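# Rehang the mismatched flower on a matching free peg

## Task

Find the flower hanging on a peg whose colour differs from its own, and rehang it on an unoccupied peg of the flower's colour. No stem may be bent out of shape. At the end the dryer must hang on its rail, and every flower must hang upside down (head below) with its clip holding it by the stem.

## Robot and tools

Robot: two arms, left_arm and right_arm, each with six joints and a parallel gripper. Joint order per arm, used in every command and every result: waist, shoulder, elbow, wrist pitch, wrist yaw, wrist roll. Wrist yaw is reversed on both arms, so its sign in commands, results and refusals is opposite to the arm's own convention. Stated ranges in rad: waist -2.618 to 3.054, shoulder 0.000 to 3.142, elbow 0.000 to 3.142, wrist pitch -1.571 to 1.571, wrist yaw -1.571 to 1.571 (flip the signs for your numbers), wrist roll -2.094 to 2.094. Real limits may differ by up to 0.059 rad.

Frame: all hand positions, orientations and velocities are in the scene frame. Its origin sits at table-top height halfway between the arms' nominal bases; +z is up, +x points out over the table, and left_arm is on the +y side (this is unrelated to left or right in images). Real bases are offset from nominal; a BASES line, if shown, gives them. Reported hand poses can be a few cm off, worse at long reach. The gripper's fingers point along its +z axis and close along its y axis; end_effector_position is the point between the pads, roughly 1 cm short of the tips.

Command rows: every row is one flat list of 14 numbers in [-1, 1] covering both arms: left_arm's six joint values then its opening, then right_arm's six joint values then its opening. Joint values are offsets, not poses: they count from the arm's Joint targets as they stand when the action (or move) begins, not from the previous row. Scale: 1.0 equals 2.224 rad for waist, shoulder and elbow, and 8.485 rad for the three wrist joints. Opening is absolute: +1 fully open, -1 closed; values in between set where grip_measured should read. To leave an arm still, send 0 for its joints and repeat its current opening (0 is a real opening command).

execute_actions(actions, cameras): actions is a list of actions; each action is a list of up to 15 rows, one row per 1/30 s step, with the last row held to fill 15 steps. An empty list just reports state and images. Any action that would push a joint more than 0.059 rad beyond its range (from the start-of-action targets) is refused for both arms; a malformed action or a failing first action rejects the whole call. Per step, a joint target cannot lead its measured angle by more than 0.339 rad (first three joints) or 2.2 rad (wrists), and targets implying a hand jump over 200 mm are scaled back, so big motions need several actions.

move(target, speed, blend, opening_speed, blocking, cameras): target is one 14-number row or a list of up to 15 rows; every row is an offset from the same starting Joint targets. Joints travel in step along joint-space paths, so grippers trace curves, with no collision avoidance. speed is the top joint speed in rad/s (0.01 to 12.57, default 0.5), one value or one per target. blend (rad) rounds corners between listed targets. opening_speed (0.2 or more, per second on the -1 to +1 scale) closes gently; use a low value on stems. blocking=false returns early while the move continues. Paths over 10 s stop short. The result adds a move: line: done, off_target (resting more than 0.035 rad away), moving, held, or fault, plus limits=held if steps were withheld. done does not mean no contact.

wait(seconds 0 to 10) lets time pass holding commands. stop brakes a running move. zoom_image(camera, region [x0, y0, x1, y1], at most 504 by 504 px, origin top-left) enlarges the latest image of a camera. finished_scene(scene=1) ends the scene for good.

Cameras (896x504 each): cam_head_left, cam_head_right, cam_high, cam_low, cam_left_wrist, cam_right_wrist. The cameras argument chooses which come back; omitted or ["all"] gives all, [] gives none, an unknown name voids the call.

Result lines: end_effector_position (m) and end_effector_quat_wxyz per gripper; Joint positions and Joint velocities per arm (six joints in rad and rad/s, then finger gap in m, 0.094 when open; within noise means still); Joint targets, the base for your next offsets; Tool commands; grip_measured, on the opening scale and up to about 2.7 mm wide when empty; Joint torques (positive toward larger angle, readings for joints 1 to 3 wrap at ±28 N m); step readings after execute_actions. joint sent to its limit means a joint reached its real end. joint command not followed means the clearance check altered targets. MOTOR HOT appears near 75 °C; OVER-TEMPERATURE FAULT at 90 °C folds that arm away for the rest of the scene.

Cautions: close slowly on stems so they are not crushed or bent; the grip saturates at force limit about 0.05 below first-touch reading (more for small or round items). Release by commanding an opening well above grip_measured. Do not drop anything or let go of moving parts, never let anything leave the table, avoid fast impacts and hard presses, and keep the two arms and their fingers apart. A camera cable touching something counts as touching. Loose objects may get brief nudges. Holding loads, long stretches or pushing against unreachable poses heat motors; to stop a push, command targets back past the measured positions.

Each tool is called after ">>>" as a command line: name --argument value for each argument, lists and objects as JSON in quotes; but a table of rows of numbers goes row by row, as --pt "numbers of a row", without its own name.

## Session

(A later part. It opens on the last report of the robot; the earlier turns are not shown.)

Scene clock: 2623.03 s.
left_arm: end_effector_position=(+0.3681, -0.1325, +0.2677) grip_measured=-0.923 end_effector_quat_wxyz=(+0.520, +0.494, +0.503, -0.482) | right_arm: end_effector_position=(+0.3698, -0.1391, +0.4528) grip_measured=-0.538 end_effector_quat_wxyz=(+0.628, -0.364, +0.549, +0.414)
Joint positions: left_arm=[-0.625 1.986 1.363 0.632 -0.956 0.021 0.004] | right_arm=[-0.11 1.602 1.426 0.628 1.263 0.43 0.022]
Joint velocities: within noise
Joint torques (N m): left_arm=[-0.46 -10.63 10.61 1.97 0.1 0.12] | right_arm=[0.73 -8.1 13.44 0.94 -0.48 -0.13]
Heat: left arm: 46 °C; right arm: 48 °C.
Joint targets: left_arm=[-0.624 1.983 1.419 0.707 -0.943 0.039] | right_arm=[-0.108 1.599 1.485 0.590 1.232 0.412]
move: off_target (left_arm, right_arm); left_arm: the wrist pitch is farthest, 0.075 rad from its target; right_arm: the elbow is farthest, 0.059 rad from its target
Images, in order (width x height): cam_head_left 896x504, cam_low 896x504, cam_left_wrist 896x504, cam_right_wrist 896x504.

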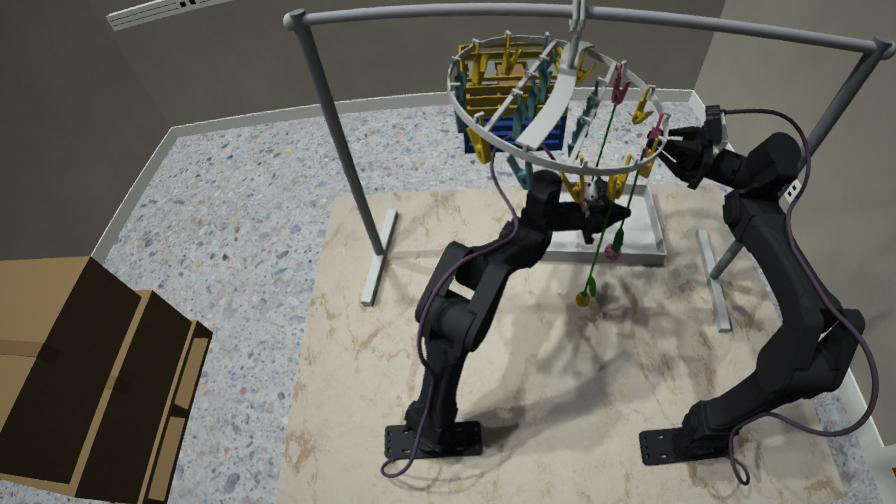

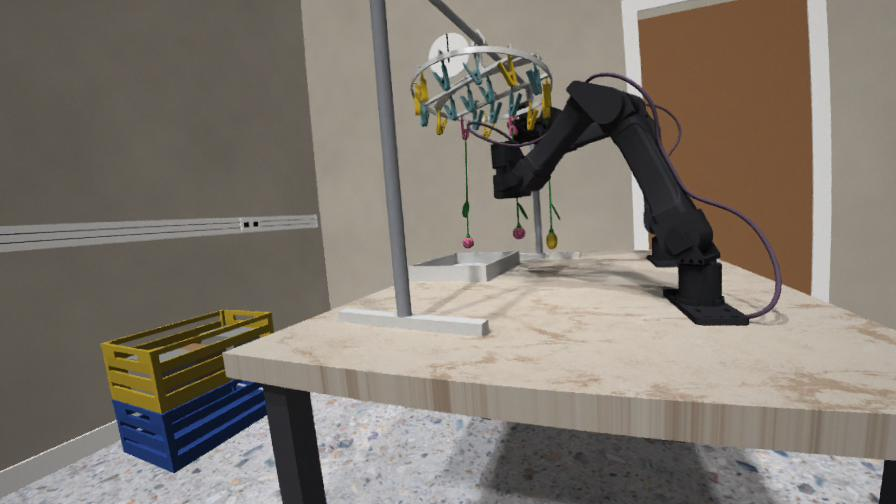

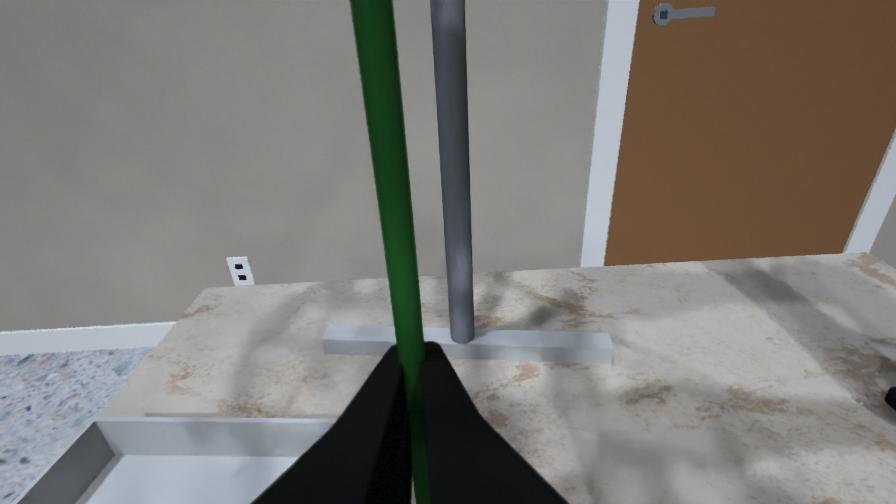

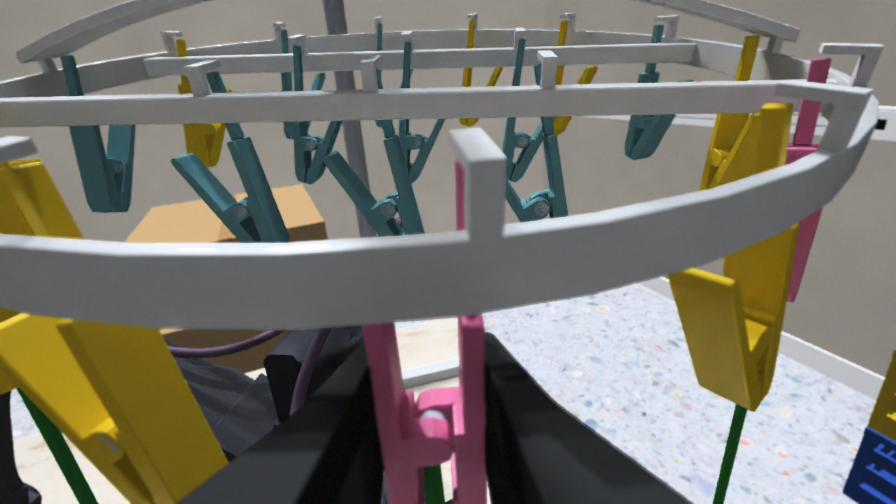

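>>> move --target '[-0.0011,0,0,0,-0.00495,-0.01014,-0.93,0,0,0,0,0,0,-0.63]' --speed 0.06 --cameras '["cam_right_wrist", "cam_low", "cam_head_left", "cam_left_wrist"]'

>>> zoom_image --camera "cam_low" --region '[485, 100, 545, 160]'

>>> zoom_image --camera "cam_right_wrist" --region '[370, 400, 500, 504]'

>>> zoom_image --camera "cam_head_left" --region '[600, 100, 700, 200]'

Scene clock: 2679.90 s.
left_arm: end_effector_position=(+0.3675, -0.1287, +0.2676) grip_measured=-0.923 end_effector_quat_wxyz=(+0.498, +0.481, +0.516, -0.505) | right_arm: end_effector_position=(+0.3698, -0.1391, +0.4528) grip_measured=-0.538 end_effector_quat_wxyz=(+0.628, -0.364, +0.549, +0.414)
Joint positions: left_arm=[-0.614 1.986 1.363 0.632 -0.984 -0.05 0.004] | right_arm=[-0.11 1.602 1.426 0.628 1.263 0.43 0.022]
Joint velocities: within noise
Joint torques (N m): left_arm=[-0.29 -10.8 10.85 1.97 -0.1 0.01] | right_arm=[0.73 -8.12 13.44 0.94 -0.48 -0.13]
Heat: left arm: 48 °C; right arm: 48 °C.
Joint targets: left_arm=[-0.626 1.983 1.419 0.707 -0.985 -0.047] | right_arm=[-0.108 1.599 1.485 0.590 1.232 0.412]
move: off_target (left_arm, right_arm); left_arm: the wrist pitch is farthest, 0.075 rad from its target; right_arm: the elbow is farthest, 0.059 rad from its target
Images, in order (width x height): cam_head_left 896x504, cam_low 896x504, cam_left_wrist 896x504, cam_right_wrist 896x504.

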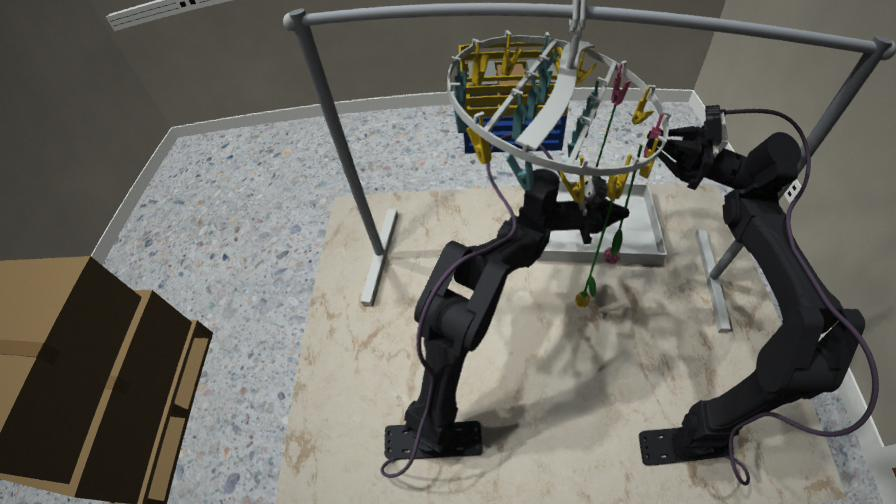

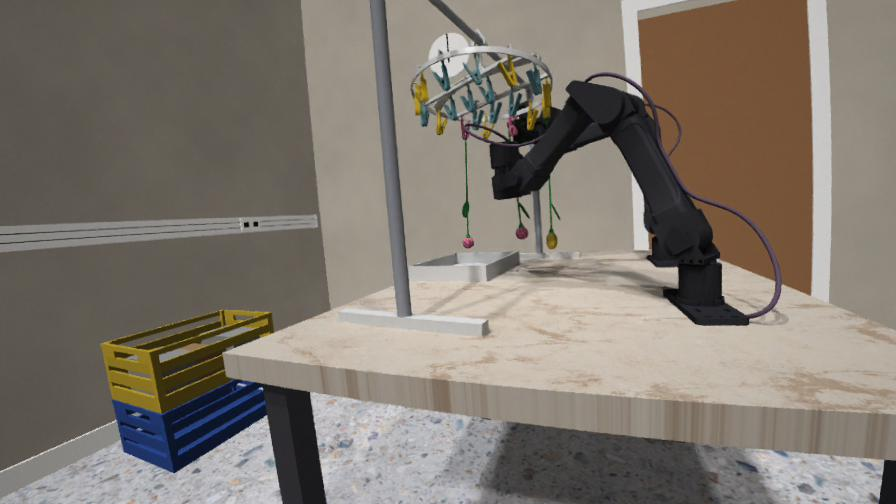

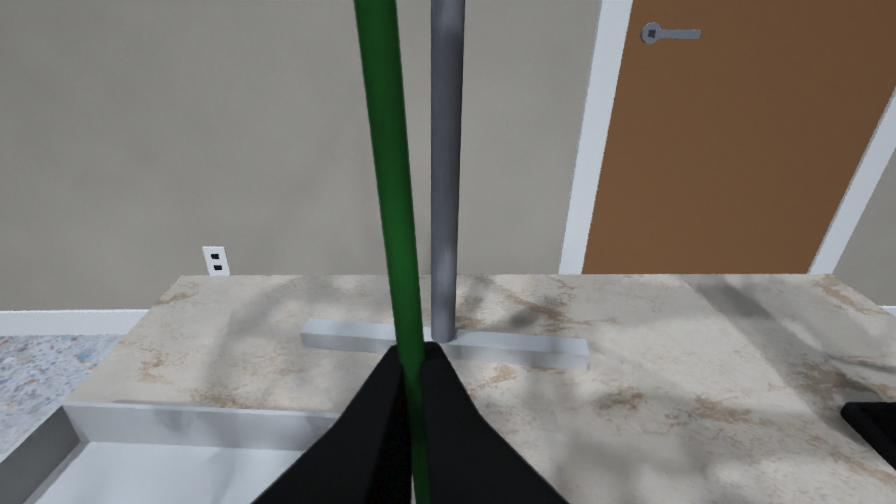

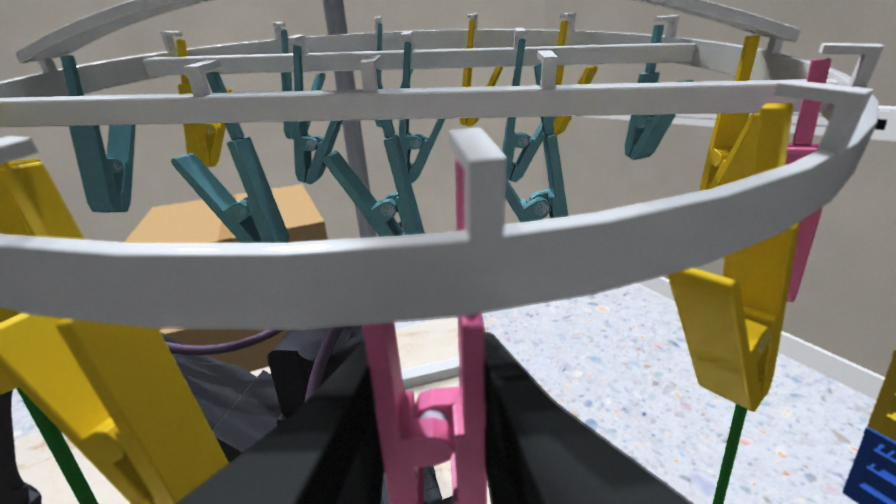

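Scaled by 8.400 from the camera's 896x504 image, which has a finer 1280x720 frame.

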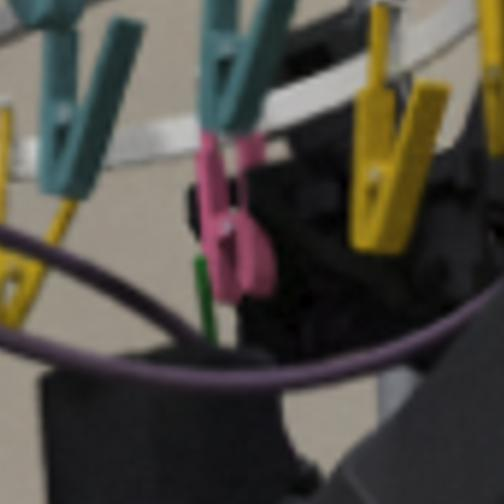

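Scaled by 3.877 from the camera's 896x504 image, which has a finer 1280x720 frame.

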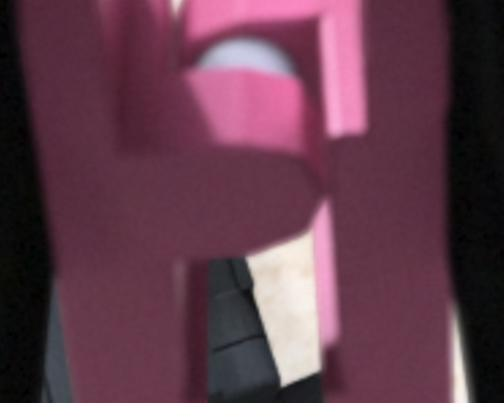

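Scaled by 5.040 from the camera's 896x504 image, which has a finer 1280x720 frame.

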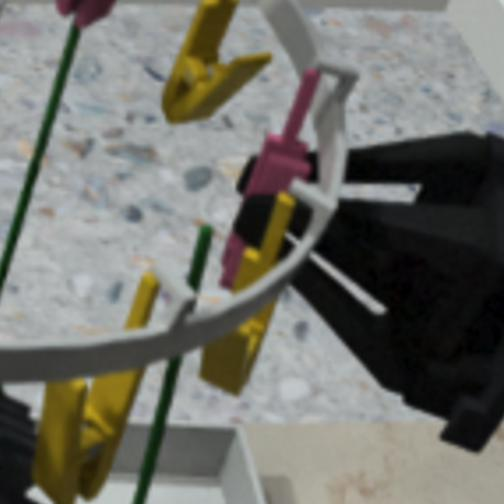

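>>> move --target '[-0.0027,0,0,0,-0.0016,0,-0.93,0,0,0,0,0,0,-0.63]' --speed 0.06 --cameras '["cam_right_wrist", "cam_low"]'

>>> zoom_image --camera "cam_right_wrist" --region '[370, 400, 500, 504]'

Scene clock: 2699.10 s.
left_arm: end_effector_position=(+0.3610, -0.1327, +0.2676) grip_measured=-0.923 end_effector_quat_wxyz=(+0.492, +0.487, +0.511, -0.510) | right_arm: end_effector_position=(+0.3698, -0.1391, +0.4528) grip_measured=-0.538 end_effector_quat_wxyz=(+0.628, -0.364, +0.549, +0.414)
Joint positions: left_arm=[-0.625 1.986 1.363 0.632 -0.996 -0.05 0.004] | right_arm=[-0.11 1.602 1.426 0.628 1.263 0.43 0.022]
Joint velocities: within noise
Joint torques (N m): left_arm=[-0.44 -10.82 10.65 1.92 -0.09 -0.03] | right_arm=[0.73 -8.1 13.44 0.94 -0.48 -0.13]
Heat: left arm: 48 °C; right arm: 48 °C.
Joint targets: left_arm=[-0.632 1.983 1.419 0.707 -0.998 -0.047] | right_arm=[-0.108 1.599 1.485 0.590 1.232 0.412]
move: off_target (left_arm, right_arm); left_arm: the wrist pitch is farthest, 0.075 rad from its target; right_arm: the elbow is farthest, 0.059 rad from its target
Images, in order (width x height): cam_low 896x504, cam_right_wrist 896x504.

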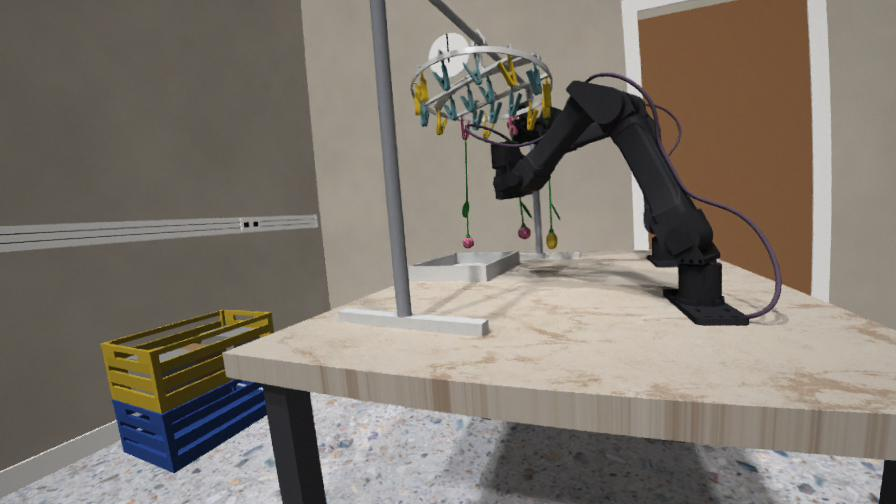

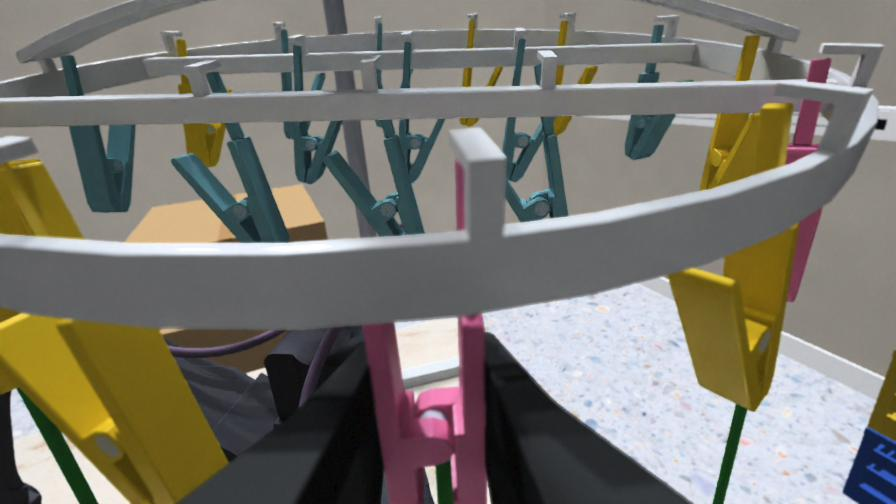

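Scaled by 3.877 from the camera's 896x504 image, which has a finer 1280x720 frame.

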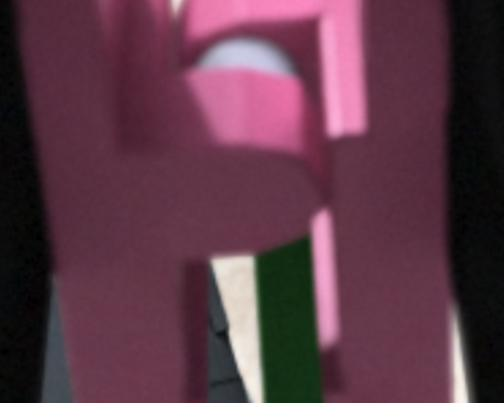

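>>> move --target '[-0.0049,0,0,0,0.0028,0,-0.93,0,0,0,0,0,0,-0.63]' --speed 0.04 --cameras '["cam_right_wrist", "cam_low", "cam_head_left", "cam_left_wrist"]'

>>> zoom_image --camera "cam_low" --region '[485, 100, 545, 160]'

>>> zoom_image --camera "cam_right_wrist" --region '[370, 400, 500, 504]'

>>> zoom_image --camera "cam_head_left" --region '[600, 100, 700, 200]'

Scene clock: 2718.23 s.
left_arm: end_effector_position=(+0.3596, -0.1349, +0.2676) grip_measured=-0.923 end_effector_quat_wxyz=(+0.492, +0.487, +0.511, -0.510) | right_arm: end_effector_position=(+0.3698, -0.1391, +0.4528) grip_measured=-0.538 end_effector_quat_wxyz=(+0.628, -0.364, +0.549, +0.414)
Joint positions: left_arm=[-0.631 1.986 1.363 0.632 -0.99 -0.05 0.004] | right_arm=[-0.11 1.602 1.426 0.628 1.263 0.43 0.022]
Joint velocities: within noise
Joint torques (N m): left_arm=[-0.7 -10.76 10.76 1.96 0.13 0.02] | right_arm=[0.72 -8.12 13.45 0.94 -0.48 -0.13]
Heat: left arm: 48 °C; right arm: 49 °C.
Joint targets: left_arm=[-0.643 1.983 1.419 0.707 -0.975 -0.047] | right_arm=[-0.108 1.599 1.485 0.590 1.232 0.412]
move: off_target (left_arm, right_arm); left_arm: the wrist pitch is farthest, 0.075 rad from its target; right_arm: the elbow is farthest, 0.059 rad from its target
Images, in order (width x height): cam_head_left 896x504, cam_low 896x504, cam_left_wrist 896x504, cam_right_wrist 896x504.

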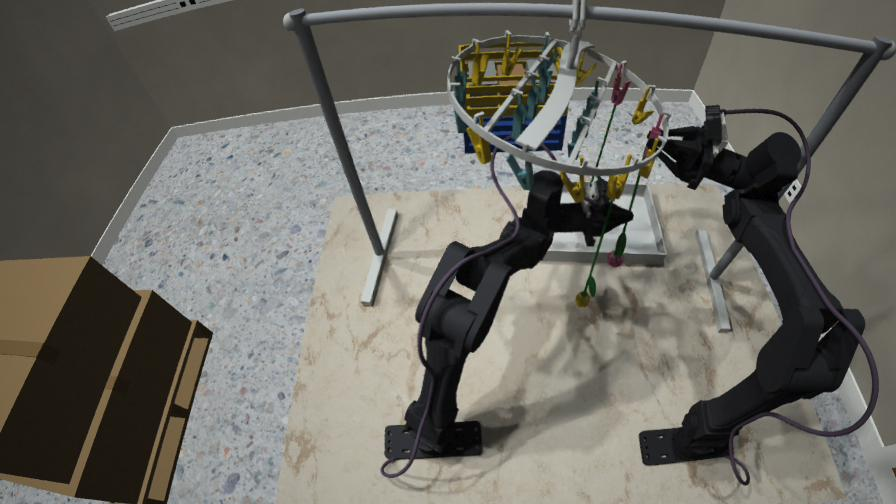

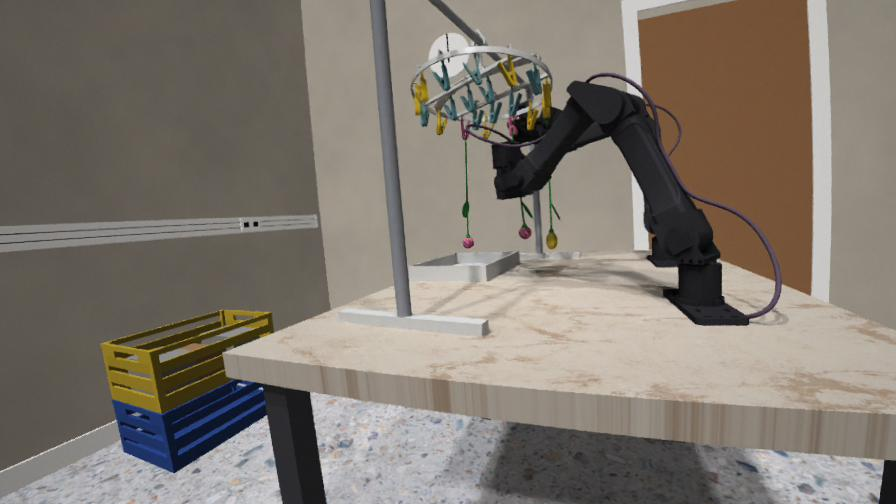

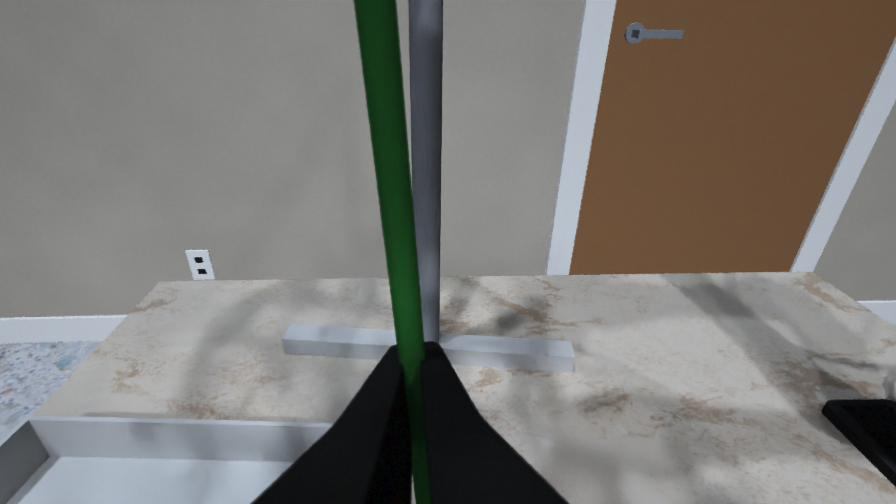

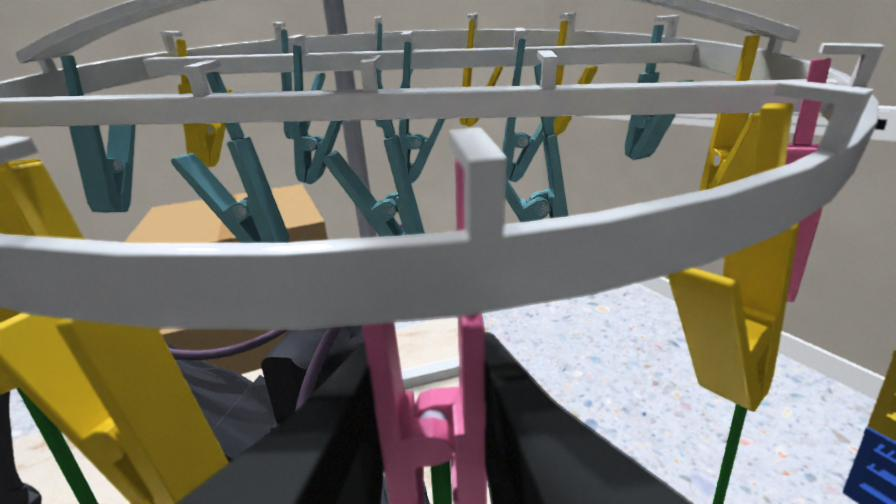

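Scaled by 8.400 from the camera's 896x504 image, which has a finer 1280x720 frame.

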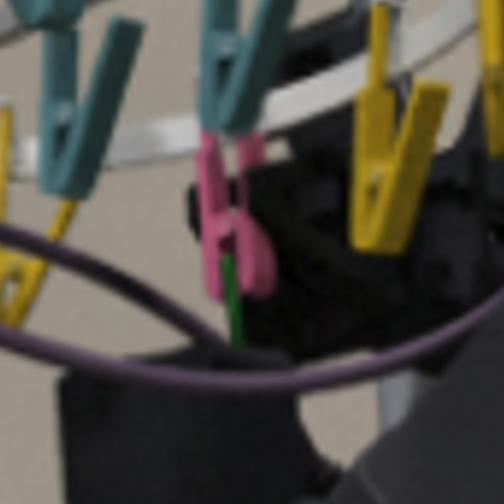

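Scaled by 3.877 from the camera's 896x504 image, which has a finer 1280x720 frame.

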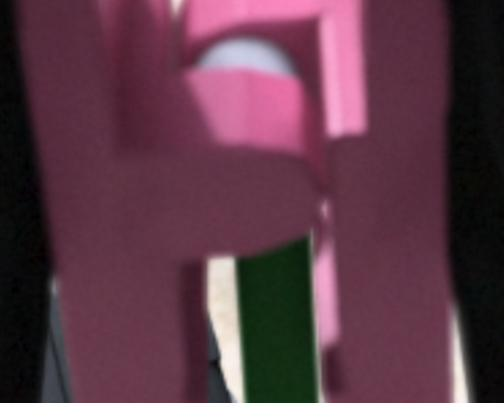

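Scaled by 5.040 from the camera's 896x504 image, which has a finer 1280x720 frame.

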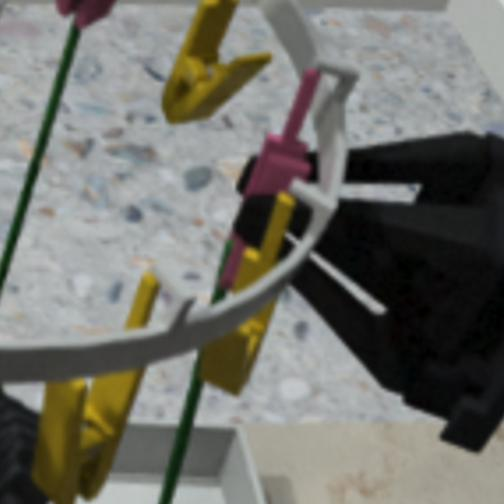

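>>> move --target '[-0.0018,0,0,0,0.0008,0,-0.93,0,0,0,0,0,0,-0.63]' --speed 0.1 --cameras '["cam_right_wrist", "cam_low", "cam_head_left"]'

>>> zoom_image --camera "cam_right_wrist" --region '[370, 400, 500, 504]'

Scene clock: 2746.83 s.
left_arm: end_effector_position=(+0.3600, -0.1355, +0.2676) grip_measured=-0.923 end_effector_quat_wxyz=(+0.493, +0.485, +0.512, -0.509) | right_arm: end_effector_position=(+0.3698, -0.1391, +0.4528) grip_measured=-0.538 end_effector_quat_wxyz=(+0.628, -0.364, +0.549, +0.414)
Joint positions: left_arm=[-0.633 1.986 1.363 0.632 -0.984 -0.05 0.004] | right_arm=[-0.11 1.602 1.426 0.628 1.263 0.43 0.022]
Joint velocities: within noise
Joint torques (N m): left_arm=[-0.72 -10.76 10.71 1.96 0.11 -0.01] | right_arm=[0.73 -8.1 13.45 0.94 -0.48 -0.13]
Heat: left arm: 49 °C; right arm: 49 °C.
Joint targets: left_arm=[-0.647 1.983 1.419 0.707 -0.968 -0.047] | right_arm=[-0.108 1.599 1.485 0.590 1.232 0.412]
move: off_target (left_arm, right_arm); left_arm: the wrist pitch is farthest, 0.075 rad from its target; right_arm: the elbow is farthest, 0.059 rad from its target
Images, in order (width x height): cam_head_left 896x504, cam_low 896x504, cam_right_wrist 896x504.

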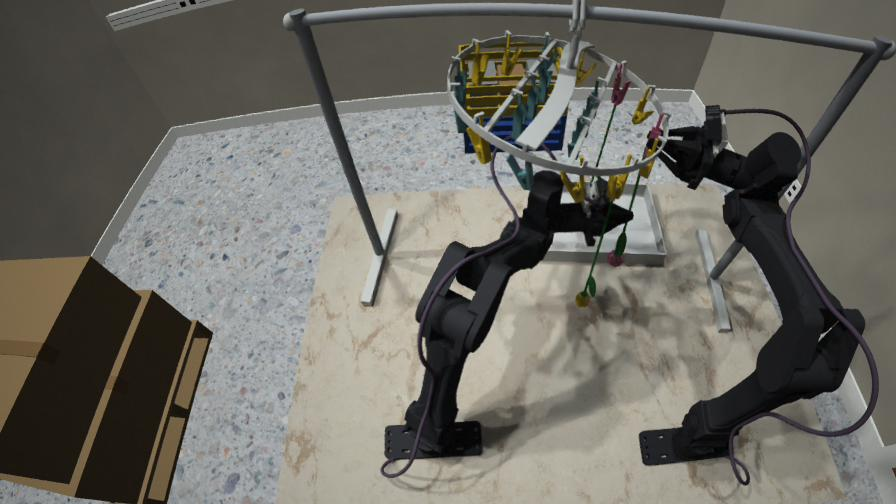

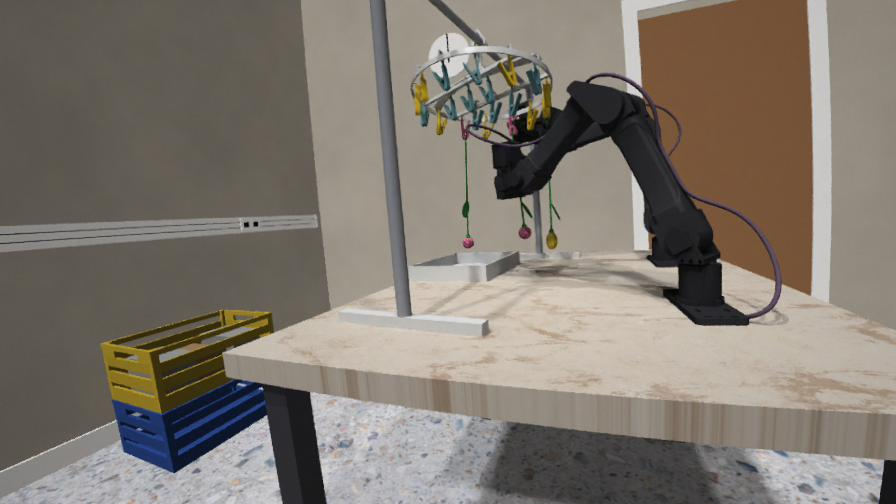

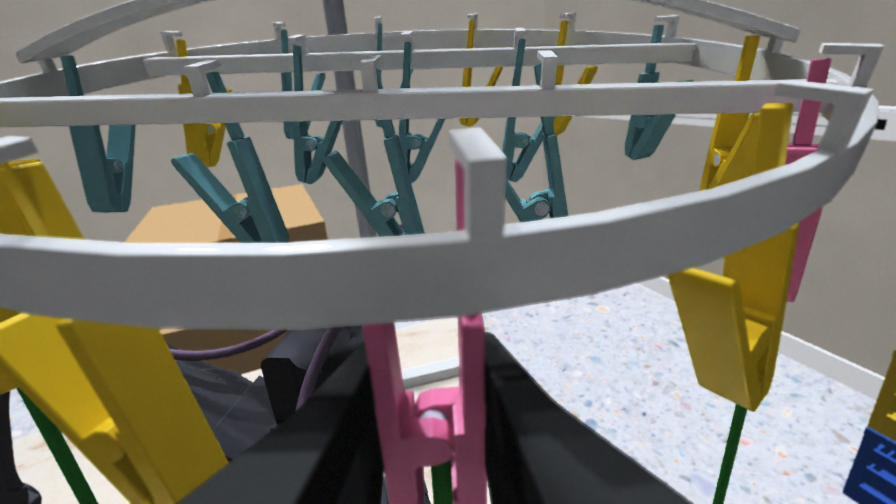

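Scaled by 3.877 from the camera's 896x504 image, which has a finer 1280x720 frame.

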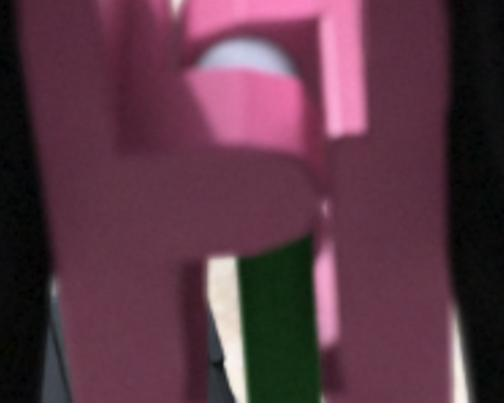

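>>> move --target '[0,0.0060,0,0,0,0,-0.93,0,0,0,0,0,0,-0.63]' --speed 0.1 --cameras '["cam_right_wrist", "cam_low", "cam_head_left"]'

>>> zoom_image --camera "cam_right_wrist" --region '[370, 400, 500, 504]'

>>> zoom_image --camera "cam_low" --region '[485, 100, 545, 160]'

Scene clock: 2777.20 s.
left_arm: end_effector_position=(+0.3607, -0.1369, +0.2627) grip_measured=-0.923 end_effector_quat_wxyz=(+0.490, +0.485, +0.514, -0.510) | right_arm: end_effector_position=(+0.3698, -0.1391, +0.4528) grip_measured=-0.538 end_effector_quat_wxyz=(+0.628, -0.364, +0.549, +0.414)
Joint positions: left_arm=[-0.634 1.996 1.363 0.635 -0.984 -0.05 0.004] | right_arm=[-0.11 1.602 1.426 0.628 1.263 0.43 0.022]
Joint velocities: within noise
Joint torques (N m): left_arm=[-0.79 -10.66 10.74 1.94 0.08 -0.02] | right_arm=[0.73 -8.1 13.44 0.94 -0.48 -0.13]
Heat: left arm: 49 °C; right arm: 49 °C.
Joint targets: left_arm=[-0.647 1.997 1.419 0.707 -0.968 -0.047] | right_arm=[-0.108 1.599 1.485 0.590 1.232 0.412]
move: off_target (left_arm, right_arm); left_arm: the wrist pitch is farthest, 0.072 rad from its target; right_arm: the elbow is farthest, 0.059 rad from its target
Images, in order (width x height): cam_head_left 896x504, cam_low 896x504, cam_right_wrist 896x504.

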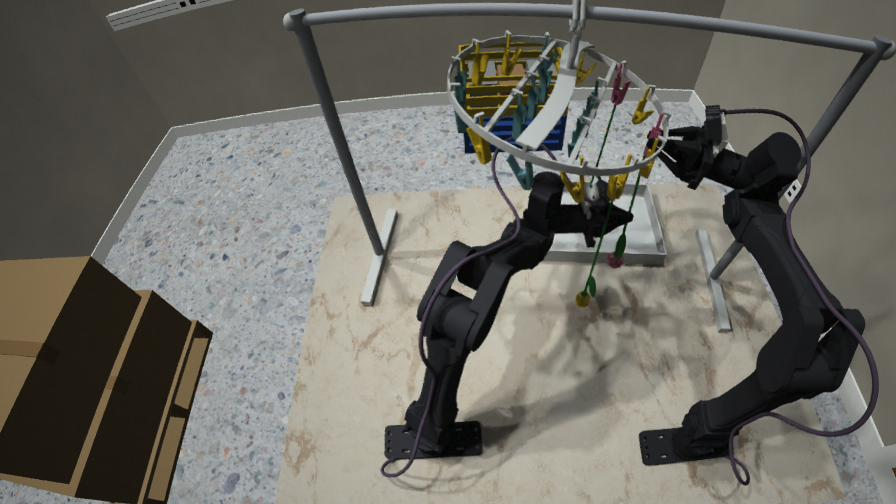

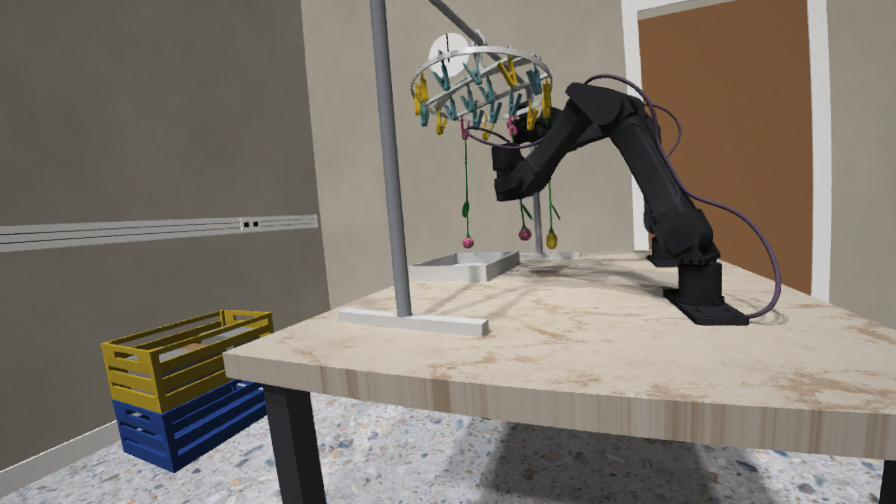

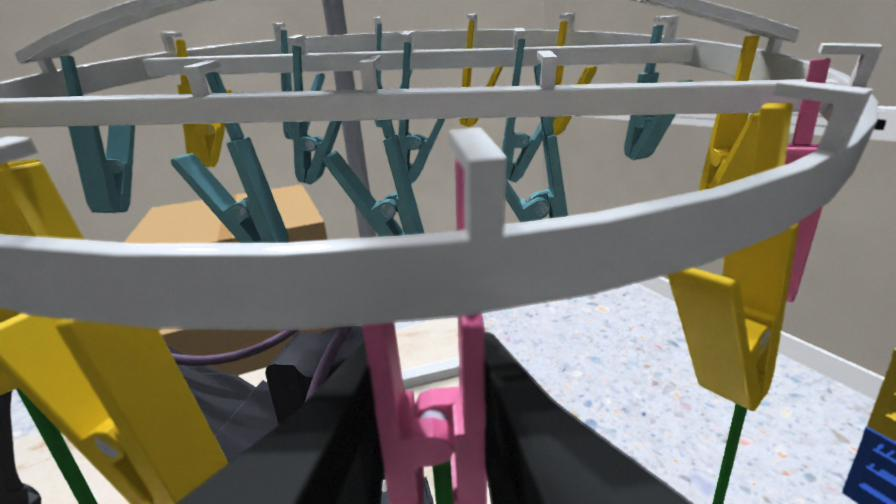

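Scaled by 3.877 from the camera's 896x504 image, which has a finer 1280x720 frame.

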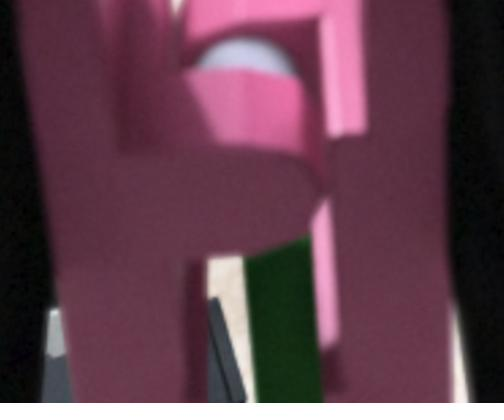

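Scaled by 8.400 from the camera's 896x504 image, which has a finer 1280x720 frame.

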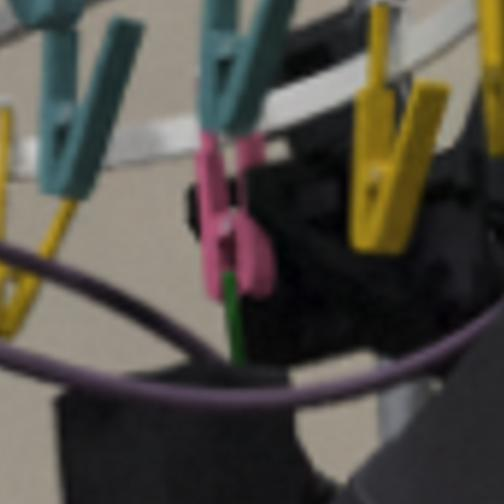

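>>> move --target '[-0.0036,0,0,0,0,0,-0.93,0,0,0,0,0,0,-0.63]' --speed 0.05 --cameras '["cam_right_wrist", "cam_low", "cam_head_left", "cam_left_wrist"]'

>>> zoom_image --camera "cam_right_wrist" --region '[370, 400, 500, 504]'

>>> zoom_image --camera "cam_head_left" --region '[600, 100, 700, 200]'

Scene clock: 2785.10 s.
left_arm: end_effector_position=(+0.3562, -0.1408, +0.2627) grip_measured=-0.923 end_effector_quat_wxyz=(+0.487, +0.488, +0.511, -0.513) | right_arm: end_effector_position=(+0.3698, -0.1391, +0.4528) grip_measured=-0.538 end_effector_quat_wxyz=(+0.628, -0.364, +0.549, +0.414)
Joint positions: left_arm=[-0.645 1.996 1.363 0.635 -0.984 -0.05 0.004] | right_arm=[-0.11 1.602 1.426 0.628 1.263 0.43 0.022]
Joint velocities: within noise
Joint torques (N m): left_arm=[-0.65 -10.56 10.69 1.99 0.05 -0.05] | right_arm=[0.73 -8.12 13.45 0.94 -0.47 -0.13]
Heat: left arm: 49 °C; right arm: 49 °C.
Joint targets: left_arm=[-0.655 1.997 1.419 0.707 -0.968 -0.047] | right_arm=[-0.108 1.599 1.485 0.590 1.232 0.412]
move: off_target (left_arm, right_arm); left_arm: the wrist pitch is farthest, 0.072 rad from its target; right_arm: the elbow is farthest, 0.059 rad from its target
Images, in order (width x height): cam_head_left 896x504, cam_low 896x504, cam_left_wrist 896x504, cam_right_wrist 896x504.

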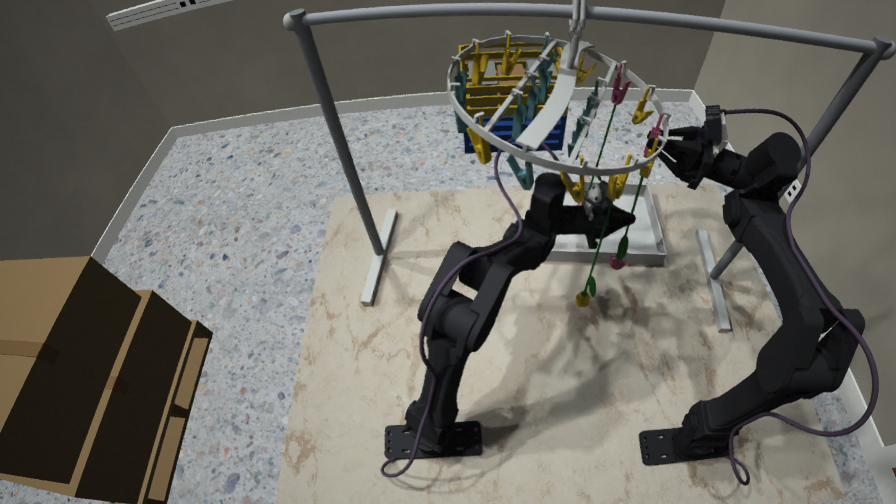

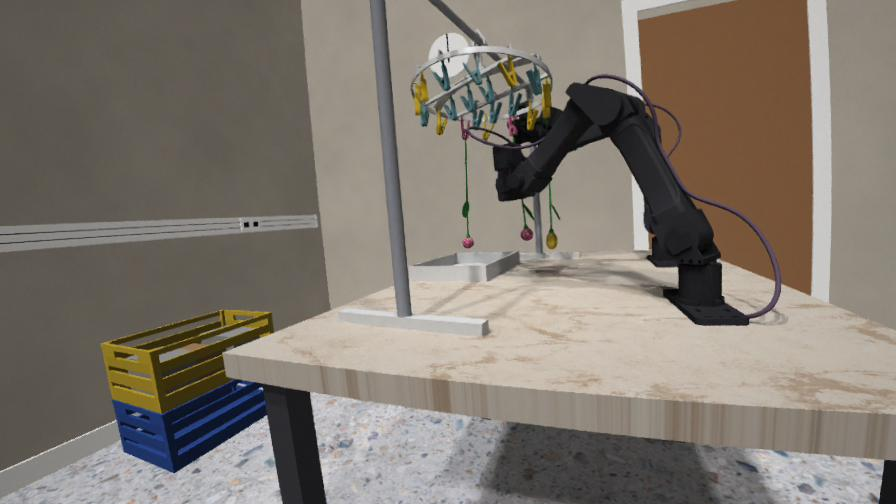

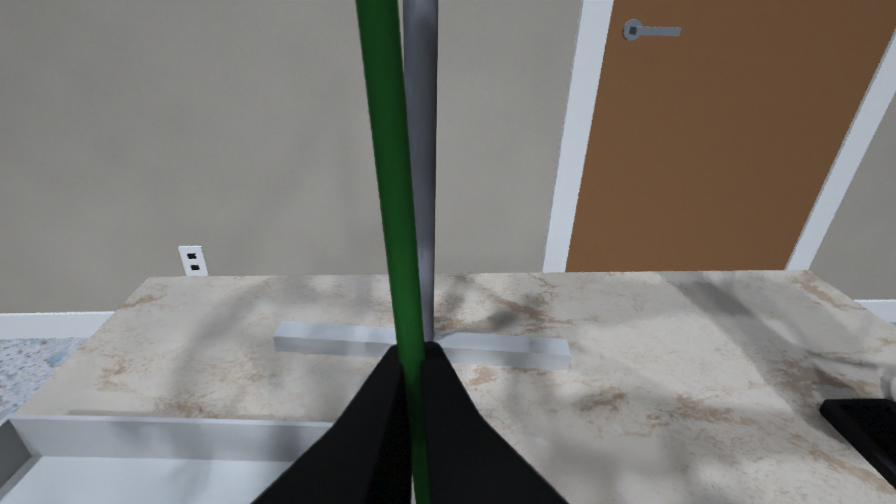

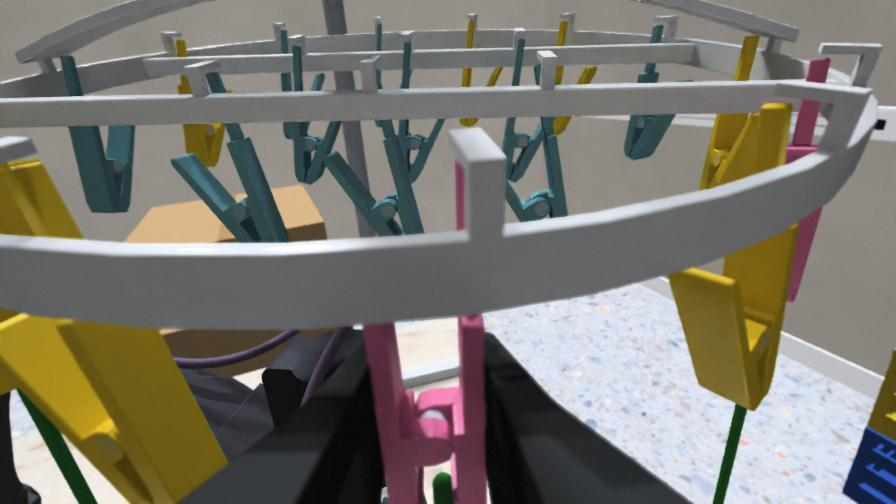

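Scaled by 3.877 from the camera's 896x504 image, which has a finer 1280x720 frame.

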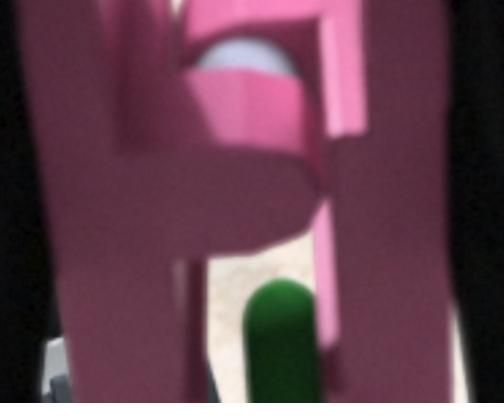

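Scaled by 5.040 from the camera's 896x504 image, which has a finer 1280x720 frame.

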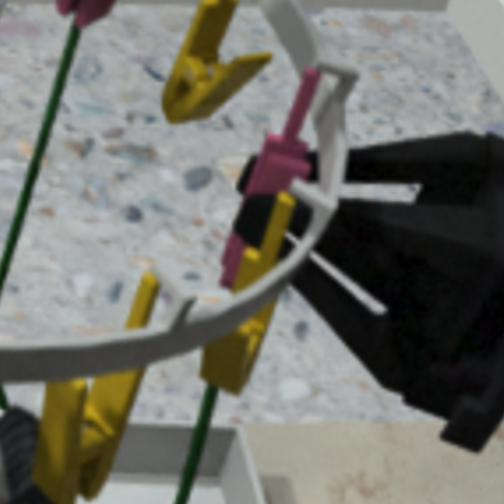

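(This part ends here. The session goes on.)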